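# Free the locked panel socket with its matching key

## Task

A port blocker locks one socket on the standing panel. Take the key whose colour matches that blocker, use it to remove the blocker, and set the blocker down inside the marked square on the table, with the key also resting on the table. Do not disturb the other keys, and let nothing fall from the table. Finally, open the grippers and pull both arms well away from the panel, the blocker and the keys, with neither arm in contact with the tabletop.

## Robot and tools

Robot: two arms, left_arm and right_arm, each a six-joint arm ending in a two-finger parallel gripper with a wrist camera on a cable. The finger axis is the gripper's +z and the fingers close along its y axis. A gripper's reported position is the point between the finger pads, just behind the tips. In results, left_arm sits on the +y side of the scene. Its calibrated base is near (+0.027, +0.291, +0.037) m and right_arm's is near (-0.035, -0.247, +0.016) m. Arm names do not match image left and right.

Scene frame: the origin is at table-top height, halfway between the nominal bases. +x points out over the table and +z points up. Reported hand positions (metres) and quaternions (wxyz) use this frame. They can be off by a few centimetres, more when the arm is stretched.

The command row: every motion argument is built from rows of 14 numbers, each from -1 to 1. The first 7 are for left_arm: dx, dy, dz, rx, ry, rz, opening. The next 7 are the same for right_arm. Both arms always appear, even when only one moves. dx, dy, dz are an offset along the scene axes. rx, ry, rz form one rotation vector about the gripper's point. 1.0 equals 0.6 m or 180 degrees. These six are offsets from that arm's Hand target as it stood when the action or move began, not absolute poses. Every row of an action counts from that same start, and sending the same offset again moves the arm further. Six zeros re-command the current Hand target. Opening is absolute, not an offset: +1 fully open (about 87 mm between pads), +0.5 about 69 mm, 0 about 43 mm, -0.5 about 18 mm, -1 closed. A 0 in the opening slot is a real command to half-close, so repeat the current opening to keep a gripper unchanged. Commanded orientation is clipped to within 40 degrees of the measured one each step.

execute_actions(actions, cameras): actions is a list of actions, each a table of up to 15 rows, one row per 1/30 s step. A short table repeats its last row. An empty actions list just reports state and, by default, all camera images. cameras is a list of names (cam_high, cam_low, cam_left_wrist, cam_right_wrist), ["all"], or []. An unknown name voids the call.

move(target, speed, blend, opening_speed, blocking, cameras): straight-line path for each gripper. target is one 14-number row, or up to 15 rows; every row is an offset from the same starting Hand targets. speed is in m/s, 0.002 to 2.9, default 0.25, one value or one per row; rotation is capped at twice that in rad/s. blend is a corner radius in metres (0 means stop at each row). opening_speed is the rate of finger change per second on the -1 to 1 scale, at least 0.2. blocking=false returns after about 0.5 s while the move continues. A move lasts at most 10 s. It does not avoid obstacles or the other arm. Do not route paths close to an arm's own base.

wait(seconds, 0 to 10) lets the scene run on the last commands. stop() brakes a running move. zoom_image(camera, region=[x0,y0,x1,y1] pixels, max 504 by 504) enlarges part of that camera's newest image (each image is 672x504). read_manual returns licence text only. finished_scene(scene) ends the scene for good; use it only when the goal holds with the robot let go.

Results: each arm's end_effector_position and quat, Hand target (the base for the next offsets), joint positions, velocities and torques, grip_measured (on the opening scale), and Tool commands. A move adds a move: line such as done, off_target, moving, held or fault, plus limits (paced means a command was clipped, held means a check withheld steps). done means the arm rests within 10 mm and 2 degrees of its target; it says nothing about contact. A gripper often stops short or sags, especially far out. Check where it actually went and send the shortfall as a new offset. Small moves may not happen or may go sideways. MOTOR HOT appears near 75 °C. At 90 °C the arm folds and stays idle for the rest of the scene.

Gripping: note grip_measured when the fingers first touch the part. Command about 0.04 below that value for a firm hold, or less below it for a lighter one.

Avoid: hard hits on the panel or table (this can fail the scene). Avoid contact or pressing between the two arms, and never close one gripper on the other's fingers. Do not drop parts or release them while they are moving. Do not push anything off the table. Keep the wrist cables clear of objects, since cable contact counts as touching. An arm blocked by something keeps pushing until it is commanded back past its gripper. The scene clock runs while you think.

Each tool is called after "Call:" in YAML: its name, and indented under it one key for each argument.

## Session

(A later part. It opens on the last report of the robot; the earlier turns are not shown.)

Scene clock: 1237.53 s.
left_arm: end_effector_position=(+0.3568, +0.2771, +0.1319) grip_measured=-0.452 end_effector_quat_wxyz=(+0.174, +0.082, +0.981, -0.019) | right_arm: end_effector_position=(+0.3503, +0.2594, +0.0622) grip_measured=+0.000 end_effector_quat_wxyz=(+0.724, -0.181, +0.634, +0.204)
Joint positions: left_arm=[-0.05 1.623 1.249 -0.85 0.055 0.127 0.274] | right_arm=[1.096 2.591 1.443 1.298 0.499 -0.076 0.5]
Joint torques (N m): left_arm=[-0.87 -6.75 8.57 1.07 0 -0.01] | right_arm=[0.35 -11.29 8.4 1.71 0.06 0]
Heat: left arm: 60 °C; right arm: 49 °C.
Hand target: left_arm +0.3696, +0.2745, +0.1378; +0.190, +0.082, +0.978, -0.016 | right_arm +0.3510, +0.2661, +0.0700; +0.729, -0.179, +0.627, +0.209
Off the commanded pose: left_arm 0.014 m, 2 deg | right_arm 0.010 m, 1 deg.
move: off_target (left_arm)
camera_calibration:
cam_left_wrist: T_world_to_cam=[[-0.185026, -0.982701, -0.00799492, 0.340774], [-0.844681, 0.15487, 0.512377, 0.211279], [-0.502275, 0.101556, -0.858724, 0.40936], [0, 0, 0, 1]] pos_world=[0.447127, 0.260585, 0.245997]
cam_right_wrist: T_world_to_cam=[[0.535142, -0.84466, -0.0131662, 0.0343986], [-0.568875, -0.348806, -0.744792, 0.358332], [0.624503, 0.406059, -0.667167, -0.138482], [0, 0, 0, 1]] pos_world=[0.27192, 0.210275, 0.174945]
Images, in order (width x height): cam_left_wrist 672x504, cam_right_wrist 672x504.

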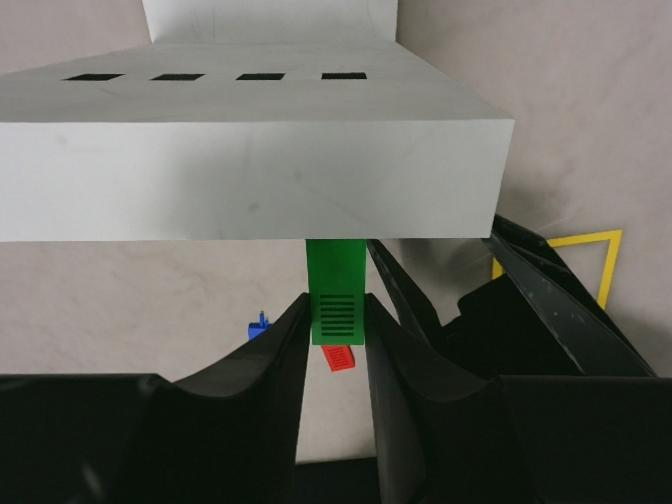

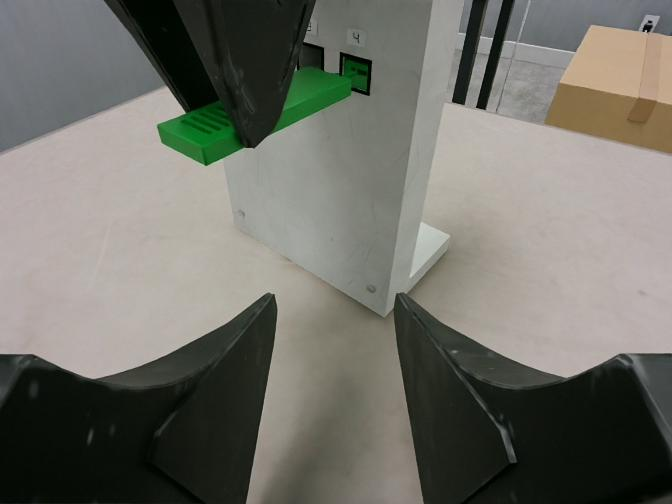

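Call:
wait:
  seconds: 0.2
  cameras: ["cam_left_wrist","cam_right_wrist"]

Call:
zoom_image:
  camera: "cam_right_wrist"
  region: [325, 48, 385, 98]

Call:
zoom_image:
  camera: "cam_left_wrist"
  region: [190, 30, 370, 110]

Scene clock: 1286.40 s.
left_arm: end_effector_position=(+0.3568, +0.2770, +0.1319) grip_measured=-0.452 end_effector_quat_wxyz=(+0.174, +0.082, +0.981, -0.019) | right_arm: end_effector_position=(+0.3503, +0.2594, +0.0622) grip_measured=+0.000 end_effector_quat_wxyz=(+0.724, -0.181, +0.634, +0.204)
Joint positions: left_arm=[-0.05 1.623 1.249 -0.85 0.055 0.126 0.274] | right_arm=[1.096 2.591 1.443 1.298 0.499 -0.076 0.5]
Joint torques (N m): left_arm=[-0.72 -6.78 8.57 1.11 0.02 0.02] | right_arm=[0.32 -11.33 8.57 1.7 0.08 -0.03]
Heat: left arm: 61 °C; right arm: 49 °C.
Hand target: left_arm +0.3696, +0.2745, +0.1378; +0.190, +0.081, +0.978, -0.016 | right_arm +0.3510, +0.2661, +0.0700; +0.729, -0.179, +0.627, +0.209
Tool commands: left_gripper/opening=-0.62 right_gripper/opening=+0.0
Off the commanded pose: left_arm 0.014 m, 2 deg | right_arm 0.010 m, 1 deg.
wait: 0.20 s; at rest from the start
camera_calibration:
cam_left_wrist: T_world_to_cam=[[-0.184292, -0.982841, -0.00772562, 0.340516], [-0.844775, 0.154376, 0.51237, 0.211437], [-0.502386, 0.100952, -0.85873, 0.409559], [0, 0, 0, 1]] pos_world=[0.447128, 0.260686, 0.245997]
cam_right_wrist: T_world_to_cam=[[0.535142, -0.84466, -0.0131662, 0.0343986], [-0.568875, -0.348806, -0.744792, 0.358332], [0.624503, 0.406059, -0.667167, -0.138482], [0, 0, 0, 1]] pos_world=[0.27192, 0.210275, 0.174945]
Images, in order (width x height): cam_left_wrist 672x504, cam_right_wrist 672x504.

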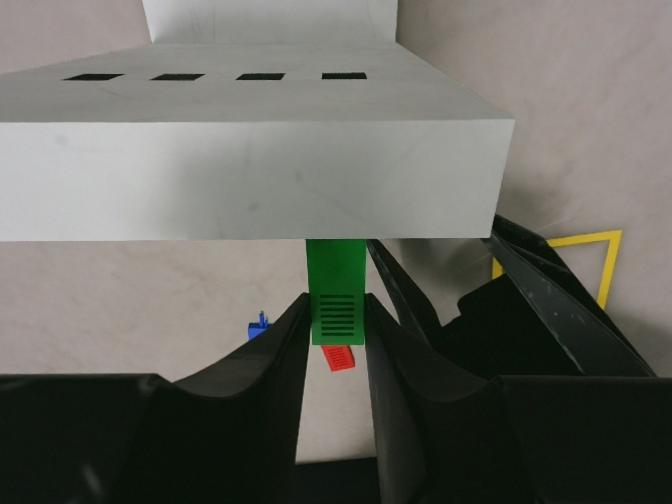

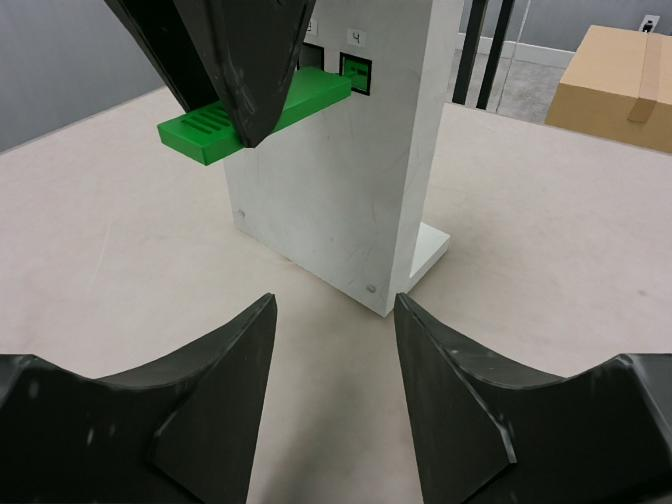

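Scaled by 8.400.

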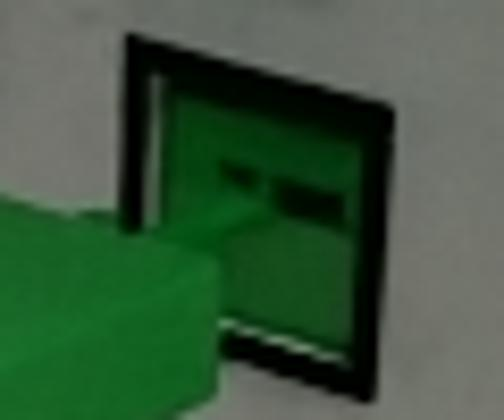

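Scaled by 2.800.

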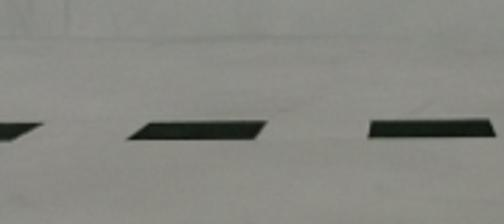

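Call:
zoom_image:
  camera: "cam_left_wrist"
  region: [285, 200, 385, 360]

Call:
zoom_image:
  camera: "cam_right_wrist"
  region: [340, 60, 376, 90]

Scaled by 3.150.

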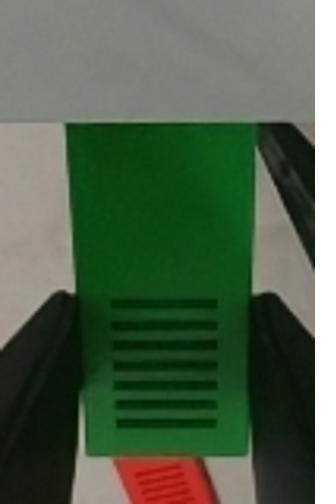

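Scaled by 14.000.

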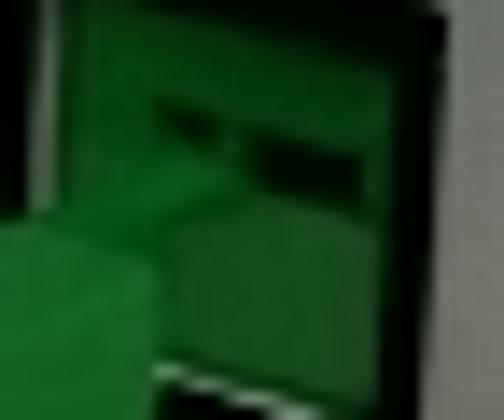

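Call:
move:
  target:
    - [-0.0583, 0.0242, 0.001, 0, 0, 0, -0.62, 0, 0, 0, 0, 0, 0, 0.0]
    - [-0.0017, -0.0022, 0.001, 0, 0, 0, -0.62, 0, 0, 0, 0, 0, 0, 0.0]
  speed: [0.07, 0.05]
  cameras: ["cam_left_wrist","cam_right_wrist"]

Call:
zoom_image:
  camera: "cam_right_wrist"
  region: [340, 60, 376, 90]

Call:
zoom_image:
  camera: "cam_left_wrist"
  region: [190, 30, 370, 110]

Scene clock: 1425.97 s.
left_arm: end_effector_position=(+0.3563, +0.2756, +0.1326) grip_measured=-0.452 end_effector_quat_wxyz=(+0.175, +0.082, +0.981, -0.019) | right_arm: end_effector_position=(+0.3503, +0.2594, +0.0622) grip_measured=+0.000 end_effector_quat_wxyz=(+0.724, -0.181, +0.634, +0.204)
Joint positions: left_arm=[-0.055 1.62 1.248 -0.85 0.053 0.123 0.274] | right_arm=[1.096 2.591 1.443 1.298 0.499 -0.076 0.5]
Joint torques (N m): left_arm=[-0.62 -6.78 8.4 1.11 0.01 0.01] | right_arm=[0.46 -11.23 8.35 1.68 0.03 0.01]
Heat: left arm: 62 °C; right arm: 49 °C.
Hand target: left_arm +0.3686, +0.2732, +0.1384; +0.190, +0.082, +0.978, -0.016 | right_arm +0.3510, +0.2661, +0.0700; +0.729, -0.179, +0.627, +0.209
Off the commanded pose: left_arm 0.014 m, 2 deg | right_arm 0.010 m, 1 deg.
move: off_target (left_arm)
camera_calibration:
cam_left_wrist: T_world_to_cam=[[-0.185212, -0.982667, -0.00785692, 0.339218], [-0.845504, 0.155274, 0.510895, 0.211085], [-0.50082, 0.101267, -0.859607, 0.409578], [0, 0, 0, 1]] pos_world=[0.446425, 0.259085, 0.246899]
cam_right_wrist: T_world_to_cam=[[0.535142, -0.84466, -0.0131662, 0.0343986], [-0.568875, -0.348806, -0.744792, 0.358332], [0.624503, 0.406059, -0.667167, -0.138482], [0, 0, 0, 1]] pos_world=[0.27192, 0.210275, 0.174945]
Images, in order (width x height): cam_left_wrist 672x504, cam_right_wrist 672x504.

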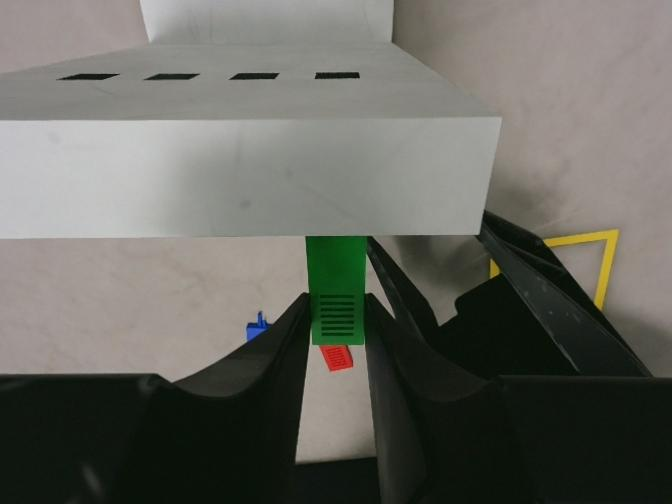

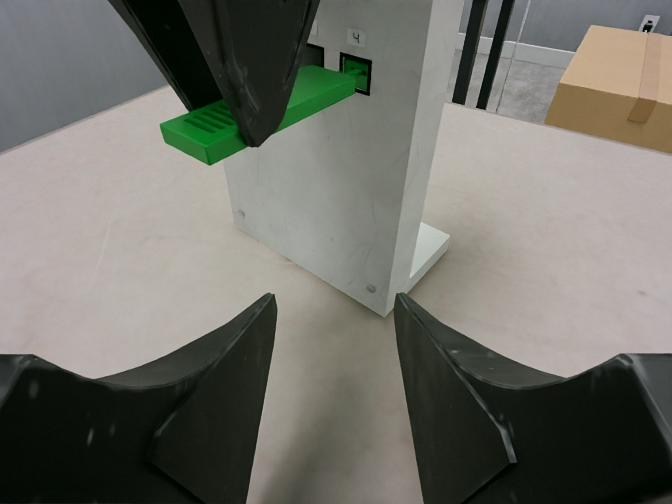

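Scaled by 14.000.

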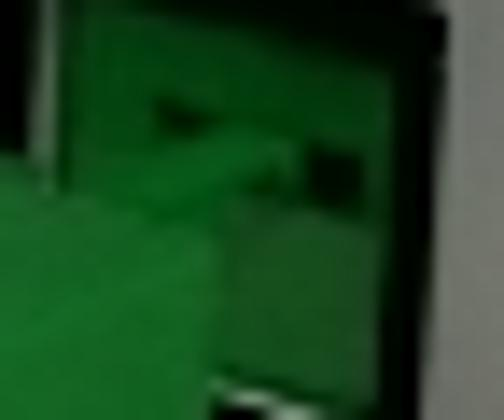

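Scaled by 2.800.

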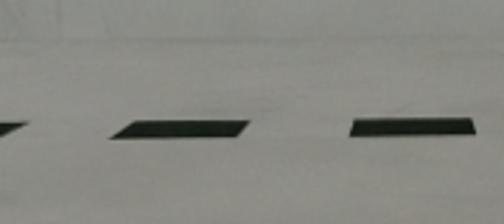

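Call:
move:
  target:
    - [-0.0567, 0.0265, -0.0002, 0, 0, 0, -0.62, 0, 0, 0, 0, 0, 0, 0.0]
    - [0.0048, -0.0017, -0.0002, 0, 0, 0, -0.62, 0, 0, 0, 0, 0, 0, 0.0]
  speed: [0.07, 0.05]
  cameras: ["cam_left_wrist","cam_right_wrist"]

Call:
zoom_image:
  camera: "cam_right_wrist"
  region: [340, 60, 376, 90]

Call:
zoom_image:
  camera: "cam_left_wrist"
  region: [190, 30, 370, 110]

Scene clock: 1454.23 s.
left_arm: end_effector_position=(+0.3566, +0.2758, +0.1328) grip_measured=-0.452 end_effector_quat_wxyz=(+0.170, +0.081, +0.982, -0.018) | right_arm: end_effector_position=(+0.3503, +0.2594, +0.0622) grip_measured=+0.000 end_effector_quat_wxyz=(+0.724, -0.181, +0.634, +0.204)
Joint positions: left_arm=[-0.055 1.628 1.259 -0.861 0.05 0.12 0.274] | right_arm=[1.096 2.591 1.443 1.298 0.499 -0.076 0.5]
Joint torques (N m): left_arm=[-0.8 -6.67 8.44 1.19 0 -0.02] | right_arm=[0.53 -11.26 8.38 1.7 0.02 -0.04]
Heat: left arm: 64 °C; right arm: 49 °C.
Hand target: left_arm +0.3714, +0.2722, +0.1383; +0.190, +0.081, +0.978, -0.016 | right_arm +0.3510, +0.2661, +0.0700; +0.729, -0.179, +0.627, +0.209
Off the commanded pose: left_arm 0.016 m, 2 deg | right_arm 0.010 m, 1 deg.
move: off_target (left_arm)
camera_calibration:
cam_left_wrist: T_world_to_cam=[[-0.18257, -0.983156, -0.00853576, 0.338764], [-0.841552, 0.151774, 0.518415, 0.209815], [-0.508388, 0.10183, -0.855086, 0.411731], [0, 0, 0, 1]] pos_world=[0.447737, 0.259286, 0.246186]
cam_right_wrist: T_world_to_cam=[[0.535142, -0.84466, -0.0131662, 0.0343986], [-0.568875, -0.348806, -0.744792, 0.358332], [0.624503, 0.406059, -0.667167, -0.138482], [0, 0, 0, 1]] pos_world=[0.27192, 0.210275, 0.174945]
Images, in order (width x height): cam_left_wrist 672x504, cam_right_wrist 672x504.

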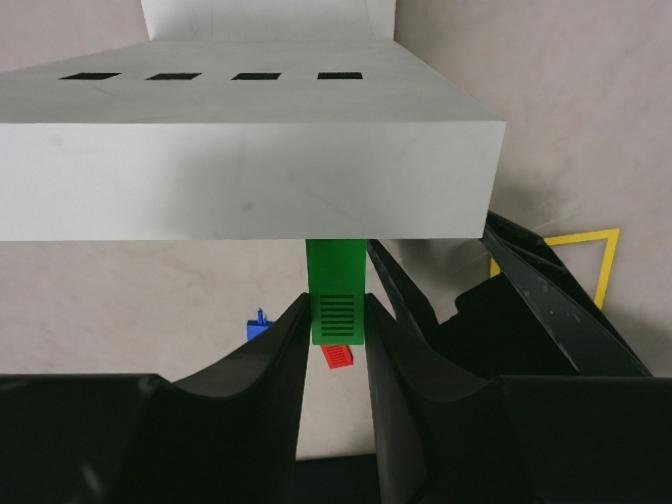

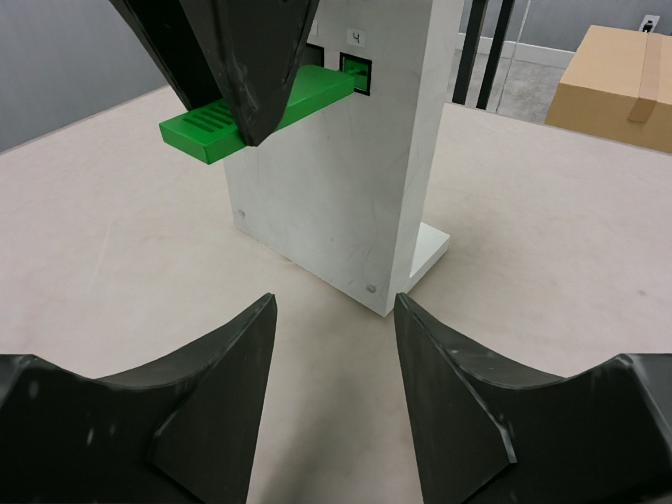

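Scaled by 14.000.

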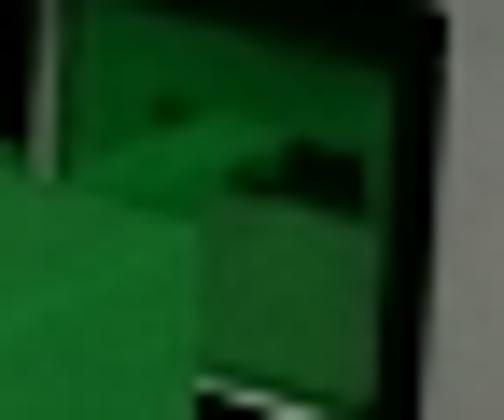

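Scaled by 2.800.

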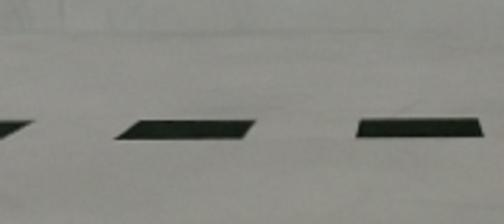

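Call:
move:
  target: [-0.0004, -0.0027, -0.0003, 0, 0, 0, -0.62, 0, 0, 0, 0, 0, 0, 0.0]
  speed: 0.03
  cameras: ["cam_left_wrist","cam_right_wrist"]

Call:
zoom_image:
  camera: "cam_right_wrist"
  region: [340, 60, 376, 90]

Call:
zoom_image:
  camera: "cam_left_wrist"
  region: [190, 30, 370, 110]

Scene clock: 1492.00 s.
left_arm: end_effector_position=(+0.3566, +0.2753, +0.1328) grip_measured=-0.452 end_effector_quat_wxyz=(+0.170, +0.080, +0.982, -0.016) | right_arm: end_effector_position=(+0.3503, +0.2594, +0.0622) grip_measured=+0.000 end_effector_quat_wxyz=(+0.724, -0.181, +0.634, +0.204)
Joint positions: left_arm=[-0.059 1.628 1.259 -0.861 0.045 0.115 0.274] | right_arm=[1.096 2.591 1.443 1.298 0.499 -0.076 0.5]
Joint torques (N m): left_arm=[-0.95 -6.93 8.38 1.22 0.08 0.04] | right_arm=[0.44 -11.29 8.28 1.66 0.03 0.01]
Heat: left arm: 65 °C; right arm: 49 °C.
Hand target: left_arm +0.3712, +0.2705, +0.1381; +0.190, +0.082, +0.978, -0.016 | right_arm +0.3510, +0.2661, +0.0700; +0.729, -0.179, +0.627, +0.209
Off the commanded pose: left_arm 0.016 m, 2 deg | right_arm 0.010 m, 1 deg.
move: off_target (left_arm)
camera_calibration:
cam_left_wrist: T_world_to_cam=[[-0.17979, -0.983629, -0.0122027, 0.337953], [-0.84194, 0.147452, 0.519033, 0.211102], [-0.508737, 0.103591, -0.854667, 0.411303], [0, 0, 0, 1]] pos_world=[0.44774, 0.258686, 0.246082]
cam_right_wrist: T_world_to_cam=[[0.535142, -0.84466, -0.0131662, 0.0343986], [-0.568875, -0.348806, -0.744792, 0.358332], [0.624503, 0.406059, -0.667167, -0.138482], [0, 0, 0, 1]] pos_world=[0.27192, 0.210275, 0.174945]
Images, in order (width x height): cam_left_wrist 672x504, cam_right_wrist 672x504.

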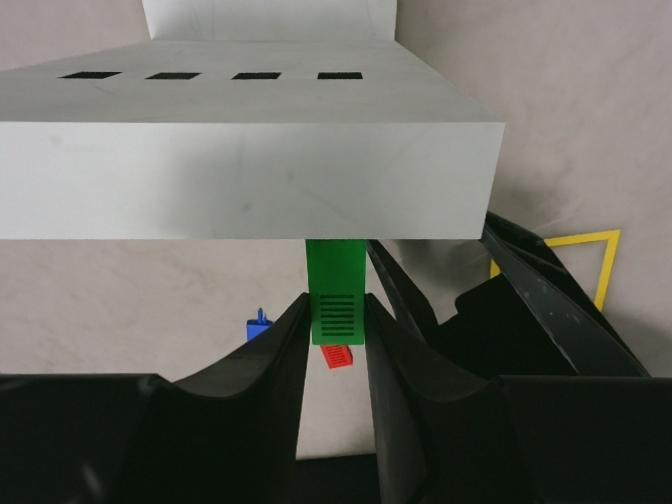

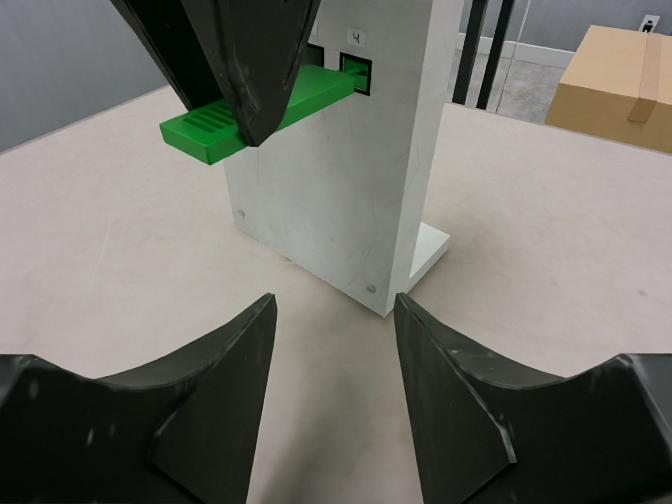

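Scaled by 14.000.

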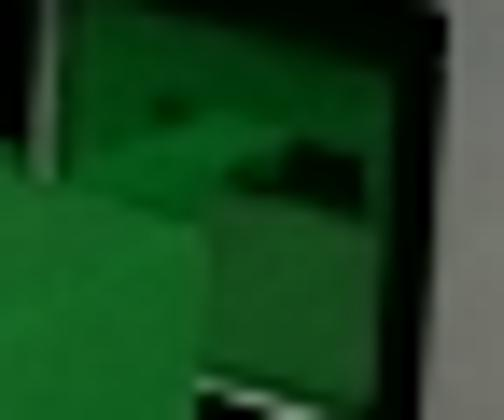

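Scaled by 2.800.

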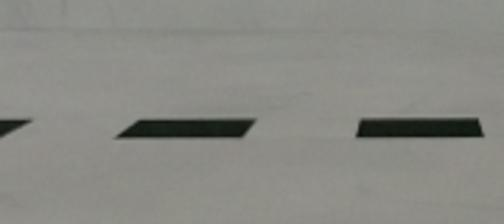

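Call:
move:
  target:
    - [-0.0627, 0.0377, 0.0005, 0, 0, 0, -0.62, 0, 0, 0, 0, 0, 0, 0.0]
    - [-0.0372, 0.0095, 0.0005, 0, 0, 0, -0.62, 0, 0, 0, 0, 0, 0, 0.0]
    - [-0.0043, 0.0037, 0.0005, 0, 0, 0, -0.62, 0, 0, 0, 0, 0, 0, 0.0]
  speed: [0.07, 0.06, 0.05]
  blend: [0, 0.006, 0]
  cameras: ["cam_left_wrist","cam_right_wrist"]

Call:
zoom_image:
  camera: "cam_right_wrist"
  region: [340, 60, 376, 90]

Call:
zoom_image:
  camera: "cam_left_wrist"
  region: [190, 30, 370, 110]

Scene clock: 1532.37 s.
left_arm: end_effector_position=(+0.3561, +0.2749, +0.1330) grip_measured=-0.452 end_effector_quat_wxyz=(+0.174, +0.082, +0.981, -0.020) | right_arm: end_effector_position=(+0.3503, +0.2594, +0.0622) grip_measured=+0.000 end_effector_quat_wxyz=(+0.724, -0.181, +0.634, +0.204)
Joint positions: left_arm=[-0.055 1.62 1.25 -0.853 0.055 0.121 0.274] | right_arm=[1.096 2.591 1.443 1.298 0.499 -0.076 0.5]
Joint torques (N m): left_arm=[-0.77 -6.74 8.36 1.11 -0.02 0] | right_arm=[0.53 -11.33 8.47 1.7 0.04 -0.05]
Heat: left arm: 64 °C; right arm: 50 °C.
Hand target: left_arm +0.3687, +0.2728, +0.1384; +0.190, +0.081, +0.978, -0.016 | right_arm +0.3510, +0.2661, +0.0700; +0.729, -0.179, +0.627, +0.209
Off the commanded pose: left_arm 0.014 m, 2 deg | right_arm 0.010 m, 1 deg.
move: off_target (left_arm)
camera_calibration:
cam_left_wrist: T_world_to_cam=[[-0.185219, -0.982682, -0.00544278, 0.338338], [-0.844818, 0.1564, 0.511686, 0.210237], [-0.501973, 0.0993722, -0.859156, 0.410675], [0, 0, 0, 1]] pos_world=[0.446426, 0.258788, 0.2471]
cam_right_wrist: T_world_to_cam=[[0.535142, -0.84466, -0.0131662, 0.0343986], [-0.568875, -0.348806, -0.744792, 0.358332], [0.624503, 0.406059, -0.667167, -0.138482], [0, 0, 0, 1]] pos_world=[0.27192, 0.210275, 0.174945]
Images, in order (width x height): cam_left_wrist 672x504, cam_right_wrist 672x504.

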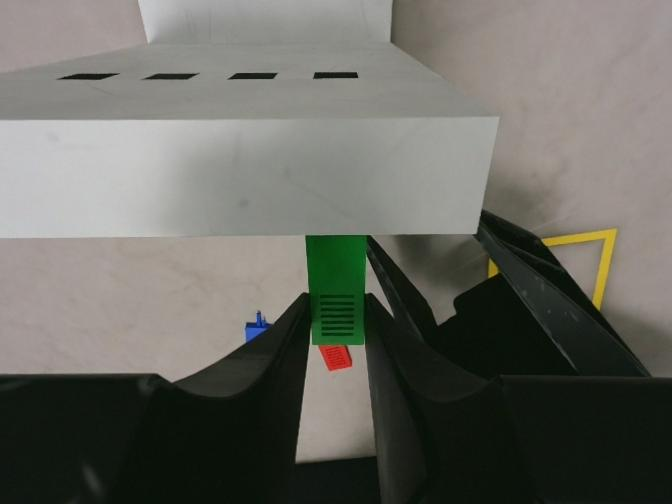

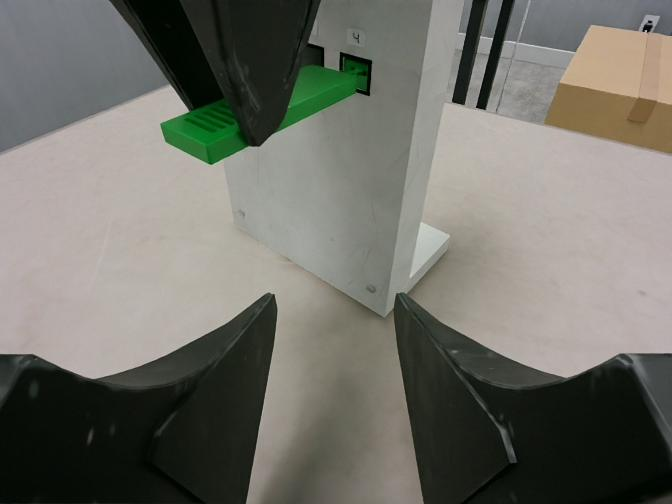

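Scaled by 14.000.

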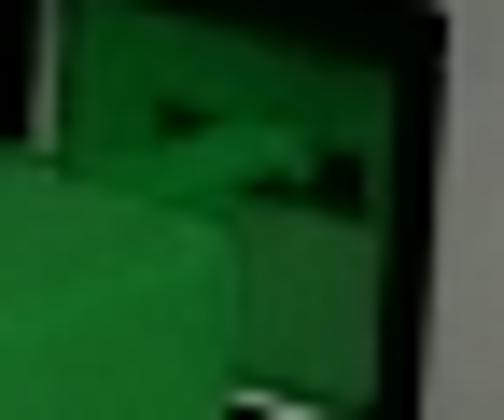

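Scaled by 2.800.

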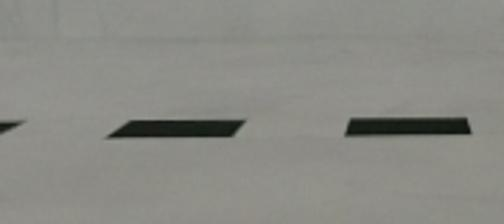

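Call:
move:
  target:
    - [-0.0552, 0.0335, -0.0007, 0, 0, 0, -0.62, 0, 0, 0, 0, 0, 0, 0.0]
    - [-0.0295, 0.0052, -0.0007, 0, 0, 0, -0.62, 0, 0, 0, 0, 0, 0, 0.0]
    - [0.0065, -0.0012, -0.0007, 0, 0, 0, -0.62, 0, 0, 0, 0, 0, 0, 0.0]
  speed: [0.07, 0.06, 0.05]
  blend: [0, 0.006, 0]
  cameras: ["cam_left_wrist","cam_right_wrist"]

Call:
zoom_image:
  camera: "cam_right_wrist"
  region: [340, 60, 376, 90]

Call:
zoom_image:
  camera: "cam_left_wrist"
  region: [190, 30, 370, 110]

Scene clock: 1562.63 s.
left_arm: end_effector_position=(+0.3606, +0.2745, +0.1326) grip_measured=-0.452 end_effector_quat_wxyz=(+0.175, +0.082, +0.981, -0.020) | right_arm: end_effector_position=(+0.3503, +0.2594, +0.0622) grip_measured=+0.000 end_effector_quat_wxyz=(+0.724, -0.181, +0.634, +0.204)
Joint positions: left_arm=[-0.056 1.635 1.264 -0.85 0.055 0.12 0.274] | right_arm=[1.096 2.591 1.443 1.298 0.499 -0.076 0.5]
Joint torques (N m): left_arm=[-0.65 -6.87 8.31 1.1 -0.03 -0.01] | right_arm=[0.51 -11.32 8.24 1.72 0.02 -0.03]
Heat: left arm: 61 °C; right arm: 50 °C.
Hand target: left_arm +0.3725, +0.2720, +0.1379; +0.189, +0.082, +0.978, -0.016 | right_arm +0.3510, +0.2661, +0.0700; +0.729, -0.179, +0.627, +0.209
Off the commanded pose: left_arm 0.013 m, 2 deg | right_arm 0.010 m, 1 deg.
move: off_target (left_arm)
camera_calibration:
cam_left_wrist: T_world_to_cam=[[-0.184676, -0.982781, -0.0059338, 0.338526], [-0.846025, 0.1559, 0.50984, 0.21504], [-0.500136, 0.0991755, -0.860249, 0.412241], [0, 0, 0, 1]] pos_world=[0.450624, 0.258289, 0.247003]
cam_right_wrist: T_world_to_cam=[[0.535142, -0.84466, -0.0131662, 0.0343986], [-0.568875, -0.348806, -0.744792, 0.358332], [0.624503, 0.406059, -0.667167, -0.138482], [0, 0, 0, 1]] pos_world=[0.27192, 0.210275, 0.174945]
Images, in order (width x height): cam_left_wrist 672x504, cam_right_wrist 672x504.

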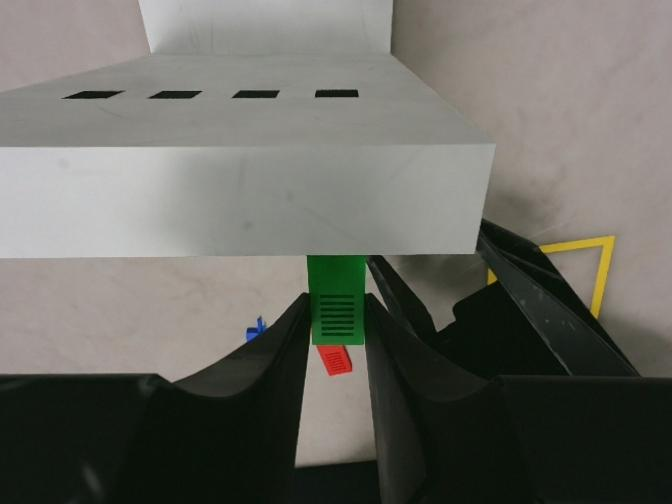

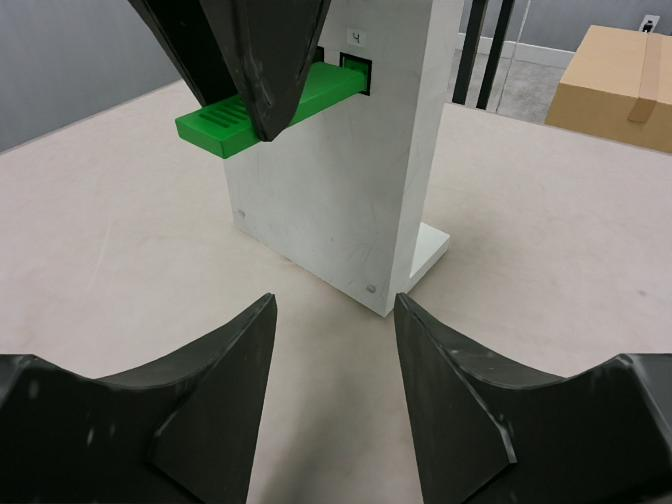

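Scaled by 14.000.

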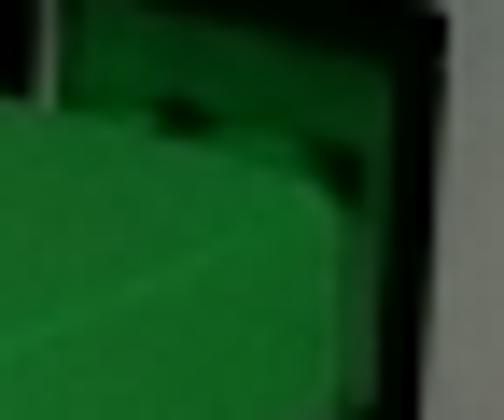

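Scaled by 2.800.

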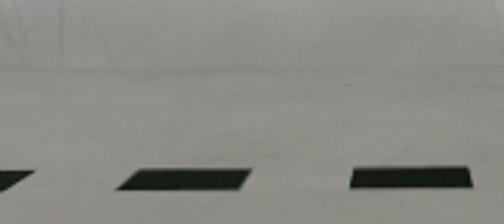

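Call:
move:
  target:
    - [0.0048, -0.0014, -0.0013, 0, 0, 0, -0.62, 0, 0, 0, 0, 0, 0, 0.0]
    - [0.013, -0.0031, -0.001, 0, 0, 0, -0.62, 0, 0, 0, 0, 0, 0, 0.0]
  speed: [0.02, 0.02]
  blend: [0.002, 0]
  cameras: ["cam_left_wrist","cam_right_wrist"]

Call:
zoom_image:
  camera: "cam_right_wrist"
  region: [325, 48, 385, 98]

Call:
zoom_image:
  camera: "cam_left_wrist"
  region: [190, 30, 370, 110]

Scene clock: 1600.60 s.
left_arm: end_effector_position=(+0.3624, +0.2741, +0.1325) grip_measured=-0.452 end_effector_quat_wxyz=(+0.166, +0.080, +0.983, -0.018) | right_arm: end_effector_position=(+0.3503, +0.2594, +0.0622) grip_measured=+0.000 end_effector_quat_wxyz=(+0.724, -0.181, +0.634, +0.204)
Joint positions: left_arm=[-0.06 1.659 1.293 -0.873 0.049 0.115 0.274] | right_arm=[1.096 2.591 1.443 1.298 0.499 -0.076 0.5]
Joint torques (N m): left_arm=[-0.85 -6.8 8.55 1.3 -0.01 0.01] | right_arm=[0.46 -11 8.34 1.68 0.06 0.01]
Heat: left arm: 64 °C; right arm: 50 °C.
Hand target: left_arm +0.3804, +0.2703, +0.1373; +0.190, +0.081, +0.978, -0.016 | right_arm +0.3510, +0.2661, +0.0700; +0.729, -0.179, +0.627, +0.209
Off the commanded pose: left_arm 0.019 m, 3 deg | right_arm 0.010 m, 1 deg.
move: off_target (left_arm); blend cut to 0.0017 m at target 1
camera_calibration:
cam_left_wrist: T_world_to_cam=[[-0.181708, -0.983329, -0.0068114, 0.337657], [-0.836796, 0.150985, 0.526285, 0.212427], [-0.516483, 0.10133, -0.850281, 0.417122], [0, 0, 0, 1]] pos_world=[0.45455, 0.257688, 0.245173]
cam_right_wrist: T_world_to_cam=[[0.535142, -0.84466, -0.0131662, 0.0343986], [-0.568875, -0.348806, -0.744792, 0.358332], [0.624503, 0.406059, -0.667167, -0.138482], [0, 0, 0, 1]] pos_world=[0.27192, 0.210275, 0.174945]
Images, in order (width x height): cam_left_wrist 672x504, cam_right_wrist 672x504.

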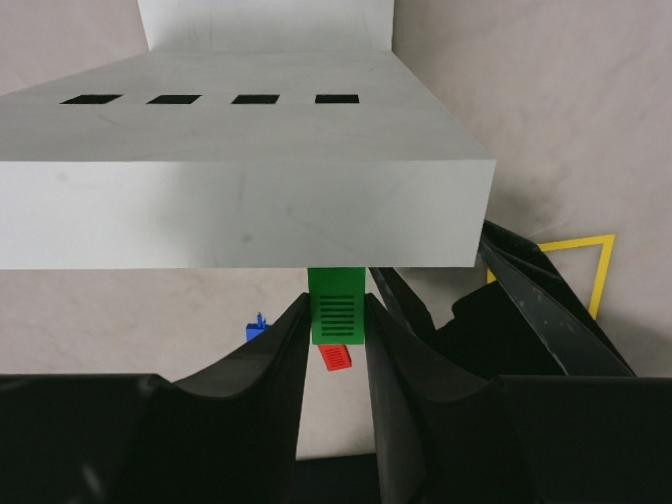

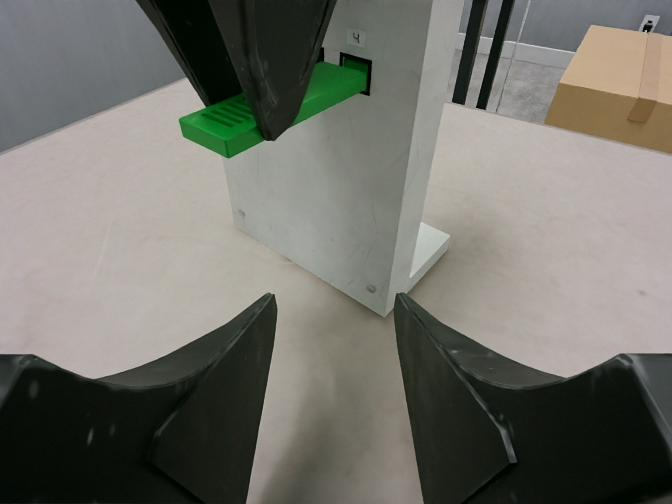

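Scaled by 8.400.

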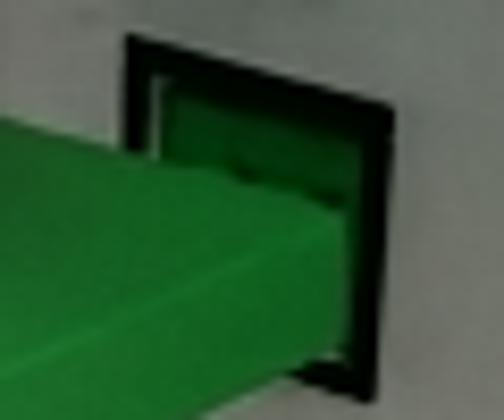

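Scaled by 2.800.

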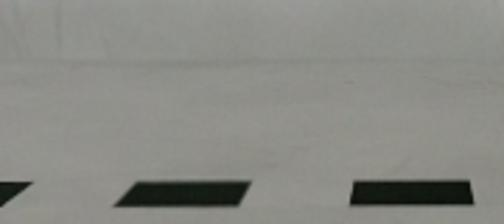

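Call:
zoom_image:
  camera: "cam_right_wrist"
  region: [340, 56, 376, 86]

Call:
zoom_image:
  camera: "cam_left_wrist"
  region: [285, 230, 385, 360]

Scaled by 14.000.

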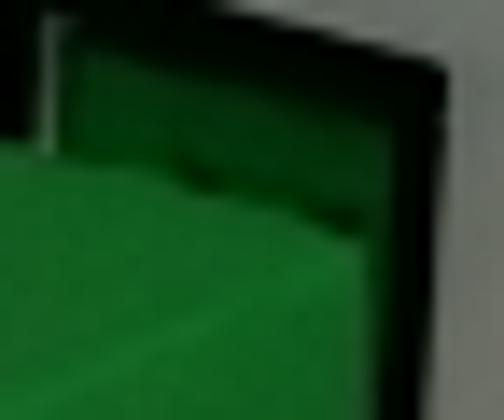

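Scaled by 3.877.

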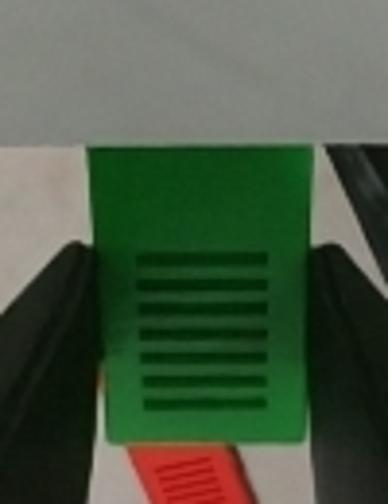

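Call:
move:
  target:
    - [-0.0098, 0.0017, 0.0, 0, 0, 0, -0.62, 0, 0, 0, 0, 0, 0, 0.0]
    - [-0.0102, -0.0005, 0.0008, -0.0004, -0.0022, -0.0025, -0.62, 0, 0, 0, 0, 0, 0, 0.0]
  speed: [0.03, 0.03]
  cameras: ["cam_left_wrist","cam_right_wrist"]

Call:
zoom_image:
  camera: "cam_right_wrist"
  region: [340, 56, 376, 86]

Call:
zoom_image:
  camera: "cam_left_wrist"
  region: [190, 30, 370, 110]

Call:
zoom_image:
  camera: "cam_left_wrist"
  region: [285, 230, 385, 360]

Scene clock: 1679.77 s.
left_arm: end_effector_position=(+0.3623, +0.2741, +0.1325) grip_measured=-0.452 end_effector_quat_wxyz=(+0.166, +0.080, +0.983, -0.018) | right_arm: end_effector_position=(+0.3503, +0.2594, +0.0622) grip_measured=+0.000 end_effector_quat_wxyz=(+0.724, -0.181, +0.634, +0.204)
Joint positions: left_arm=[-0.06 1.659 1.293 -0.874 0.049 0.115 0.274] | right_arm=[1.096 2.591 1.443 1.298 0.499 -0.076 0.5]
Joint torques (N m): left_arm=[-0.96 -9.5 6.12 1.4 0.03 0.09] | right_arm=[0.43 -11.18 8.39 1.7 0.02 -0.01]
Heat: left arm: 66 °C; right arm: 50 °C.
Hand target: left_arm +0.3742, +0.2700, +0.1378; +0.193, +0.085, +0.977, -0.017 | right_arm +0.3510, +0.2661, +0.0700; +0.729, -0.179, +0.627, +0.209
Off the commanded pose: left_arm 0.014 m, 3 deg | right_arm 0.010 m, 1 deg.
move: off_target (left_arm)
camera_calibration:
cam_left_wrist: T_world_to_cam=[[-0.181672, -0.983335, -0.00686557, 0.337655], [-0.836571, 0.15088, 0.526673, 0.212311], [-0.51686, 0.101425, -0.85004, 0.417124], [0, 0, 0, 1]] pos_world=[0.45455, 0.257687, 0.245073]
cam_right_wrist: T_world_to_cam=[[0.535142, -0.84466, -0.0131662, 0.0343986], [-0.568875, -0.348806, -0.744792, 0.358332], [0.624503, 0.406059, -0.667167, -0.138482], [0, 0, 0, 1]] pos_world=[0.27192, 0.210275, 0.174945]
Images, in order (width x height): cam_left_wrist 672x504, cam_right_wrist 672x504.

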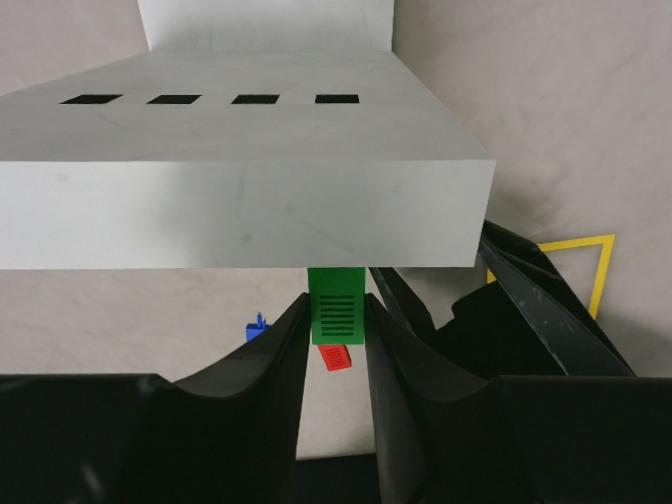

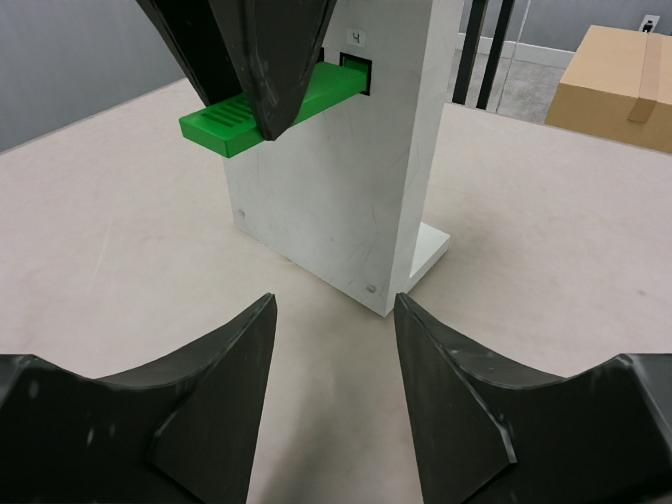

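Scaled by 14.000.

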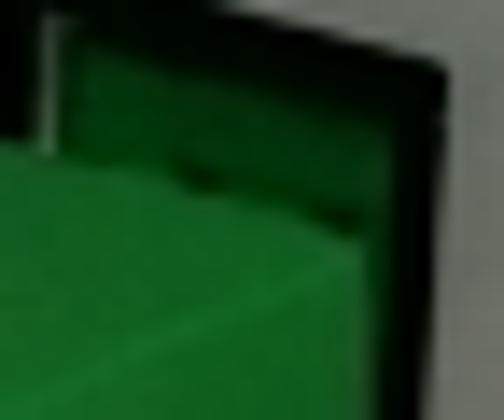

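Scaled by 2.800.

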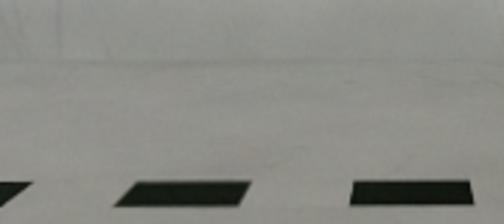

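Scaled by 3.877.

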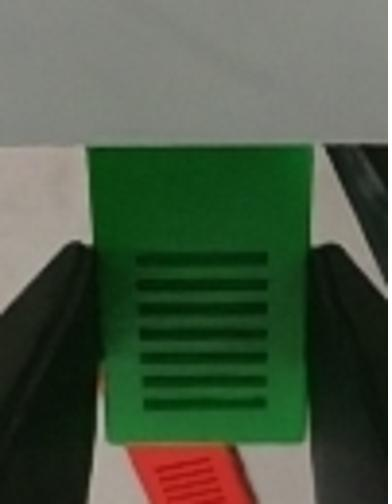

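Call:
move:
  target: [0.0, -0.003, 0.0005, -0.0011, -0.0055, -0.003, -0.62, 0, 0, 0, 0, 0, 0, 0.0]
  speed: 0.03
  cameras: ["cam_left_wrist","cam_right_wrist"]

Call:
zoom_image:
  camera: "cam_right_wrist"
  region: [340, 56, 376, 86]

Scene clock: 1700.13 s.
left_arm: end_effector_position=(+0.3623, +0.2738, +0.1303) grip_measured=-0.452 end_effector_quat_wxyz=(+0.166, +0.081, +0.983, -0.018) | right_arm: end_effector_position=(+0.3503, +0.2594, +0.0622) grip_measured=+0.000 end_effector_quat_wxyz=(+0.724, -0.181, +0.634, +0.204)
Joint positions: left_arm=[-0.061 1.659 1.284 -0.863 0.048 0.115 0.274] | right_arm=[1.096 2.591 1.443 1.298 0.499 -0.076 0.5]
Joint torques (N m): left_arm=[-1.1 -10.95 5.46 1.52 0.1 0.13] | right_arm=[0.36 -11.3 8.39 1.66 0 -0.05]
Heat: left arm: 63 °C; right arm: 50 °C.
Hand target: left_arm +0.3742, +0.2682, +0.1381; +0.201, +0.090, +0.975, -0.018 | right_arm +0.3510, +0.2661, +0.0700; +0.729, -0.179, +0.627, +0.209
Off the commanded pose: left_arm 0.015 m, 4 deg | right_arm 0.010 m, 1 deg.
move: off_target (left_arm)
camera_calibration:
cam_left_wrist: T_world_to_cam=[[-0.182597, -0.983157, -0.00773759, 0.337813], [-0.837254, 0.151364, 0.525447, 0.213874], [-0.515426, 0.102423, -0.850791, 0.414602], [0, 0, 0, 1]] pos_world=[0.454447, 0.257285, 0.242974]
cam_right_wrist: T_world_to_cam=[[0.535142, -0.84466, -0.0131662, 0.0343986], [-0.568875, -0.348806, -0.744792, 0.358332], [0.624503, 0.406059, -0.667167, -0.138482], [0, 0, 0, 1]] pos_world=[0.27192, 0.210275, 0.174945]
Images, in order (width x height): cam_left_wrist 672x504, cam_right_wrist 672x504.

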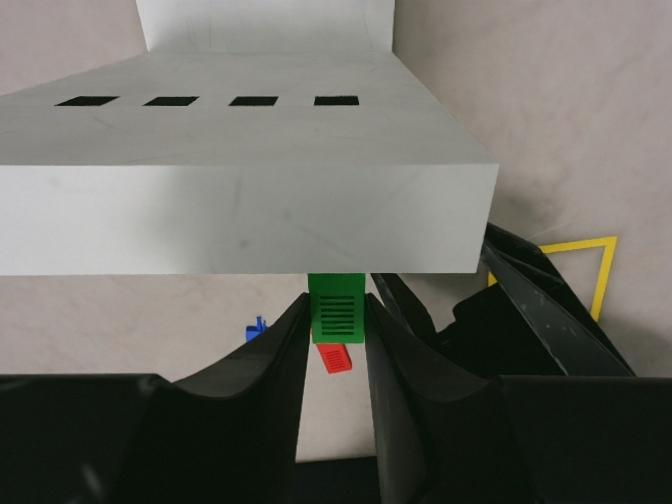

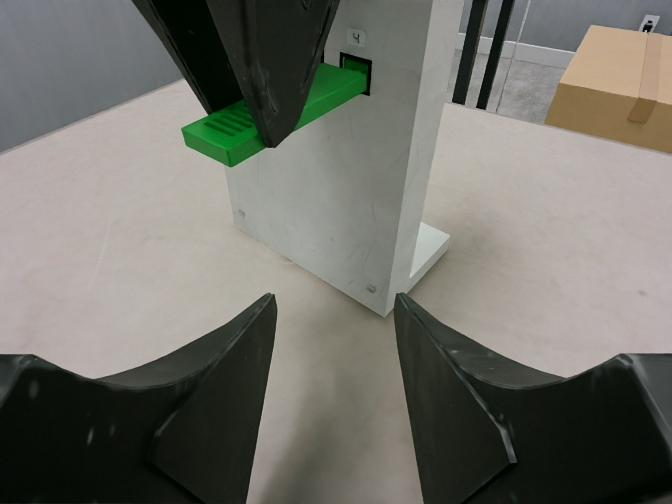

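Scaled by 14.000.

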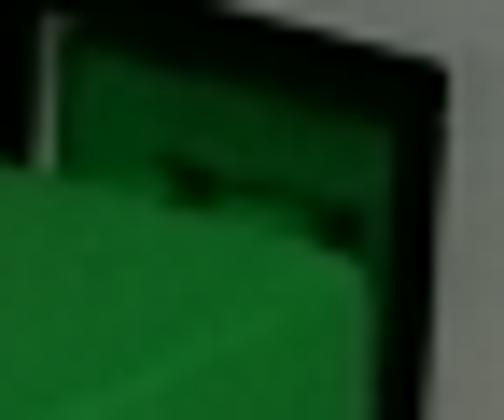

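Call:
zoom_image:
  camera: "cam_right_wrist"
  region: [170, 40, 390, 180]

Scaled by 2.291.

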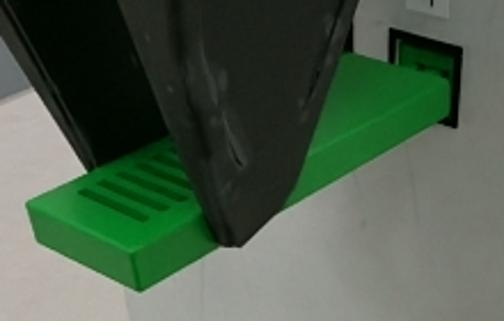

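Call:
move:
  target: [0.007, -0.0015, 0.002, 0.001, 0.005, 0.003, -0.62, 0, 0, 0, 0, 0, 0, 0.0]
  speed: 0.03
  cameras: ["cam_left_wrist","cam_right_wrist"]

Call:
zoom_image:
  camera: "cam_right_wrist"
  region: [340, 56, 376, 86]

Scene clock: 1742.87 s.
left_arm: end_effector_position=(+0.3622, +0.2738, +0.1303) grip_measured=-0.452 end_effector_quat_wxyz=(+0.166, +0.082, +0.983, -0.014) | right_arm: end_effector_position=(+0.3503, +0.2594, +0.0622) grip_measured=+0.000 end_effector_quat_wxyz=(+0.724, -0.181, +0.634, +0.204)
Joint positions: left_arm=[-0.065 1.659 1.284 -0.863 0.041 0.114 0.274] | right_arm=[1.096 2.591 1.443 1.298 0.499 -0.076 0.5]
Joint torques (N m): left_arm=[-1.1 -8.12 8.43 1.25 0.11 0] | right_arm=[0.42 -11.38 8.68 1.71 0.05 0.05]
Heat: left arm: 57 °C; right arm: 50 °C.
Hand target: left_arm +0.3785, +0.2673, +0.1393; +0.194, +0.085, +0.977, -0.017 | right_arm +0.3510, +0.2661, +0.0700; +0.729, -0.179, +0.627, +0.209
Off the commanded pose: left_arm 0.020 m, 3 deg | right_arm 0.010 m, 1 deg.
move: off_target (left_arm)
camera_calibration:
cam_left_wrist: T_world_to_cam=[[-0.183306, -0.982953, -0.0141915, 0.338738], [-0.837093, 0.148504, 0.526519, 0.214383], [-0.515436, 0.108394, -0.850045, 0.412845], [0, 0, 0, 1]] pos_world=[0.454347, 0.256377, 0.242867]
cam_right_wrist: T_world_to_cam=[[0.535142, -0.84466, -0.0131662, 0.0343986], [-0.568875, -0.348806, -0.744792, 0.358332], [0.624503, 0.406059, -0.667167, -0.138482], [0, 0, 0, 1]] pos_world=[0.27192, 0.210275, 0.174945]
Images, in order (width x height): cam_left_wrist 672x504, cam_right_wrist 672x504.

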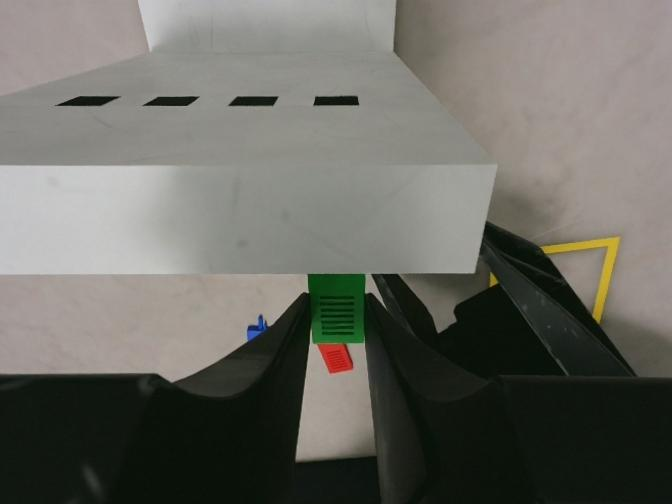

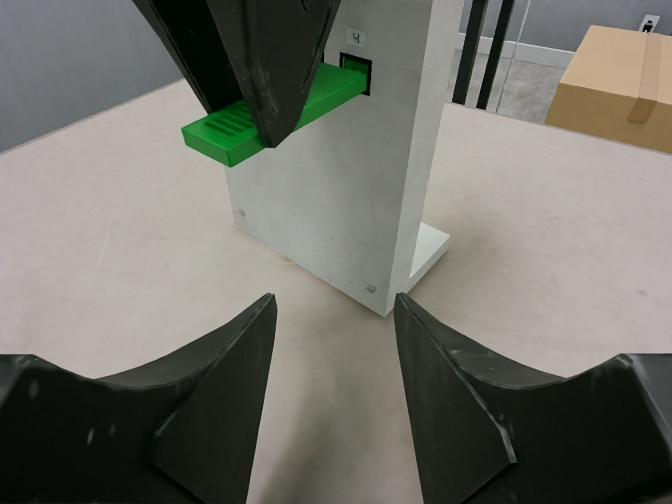

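Scaled by 14.000.

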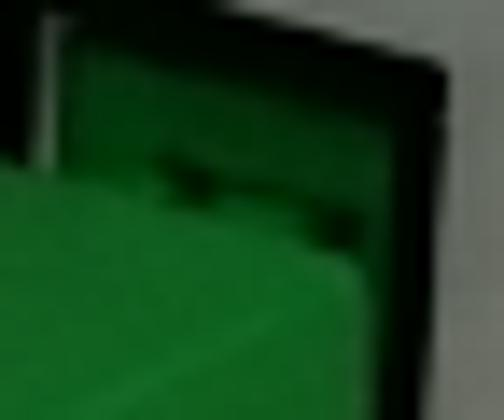

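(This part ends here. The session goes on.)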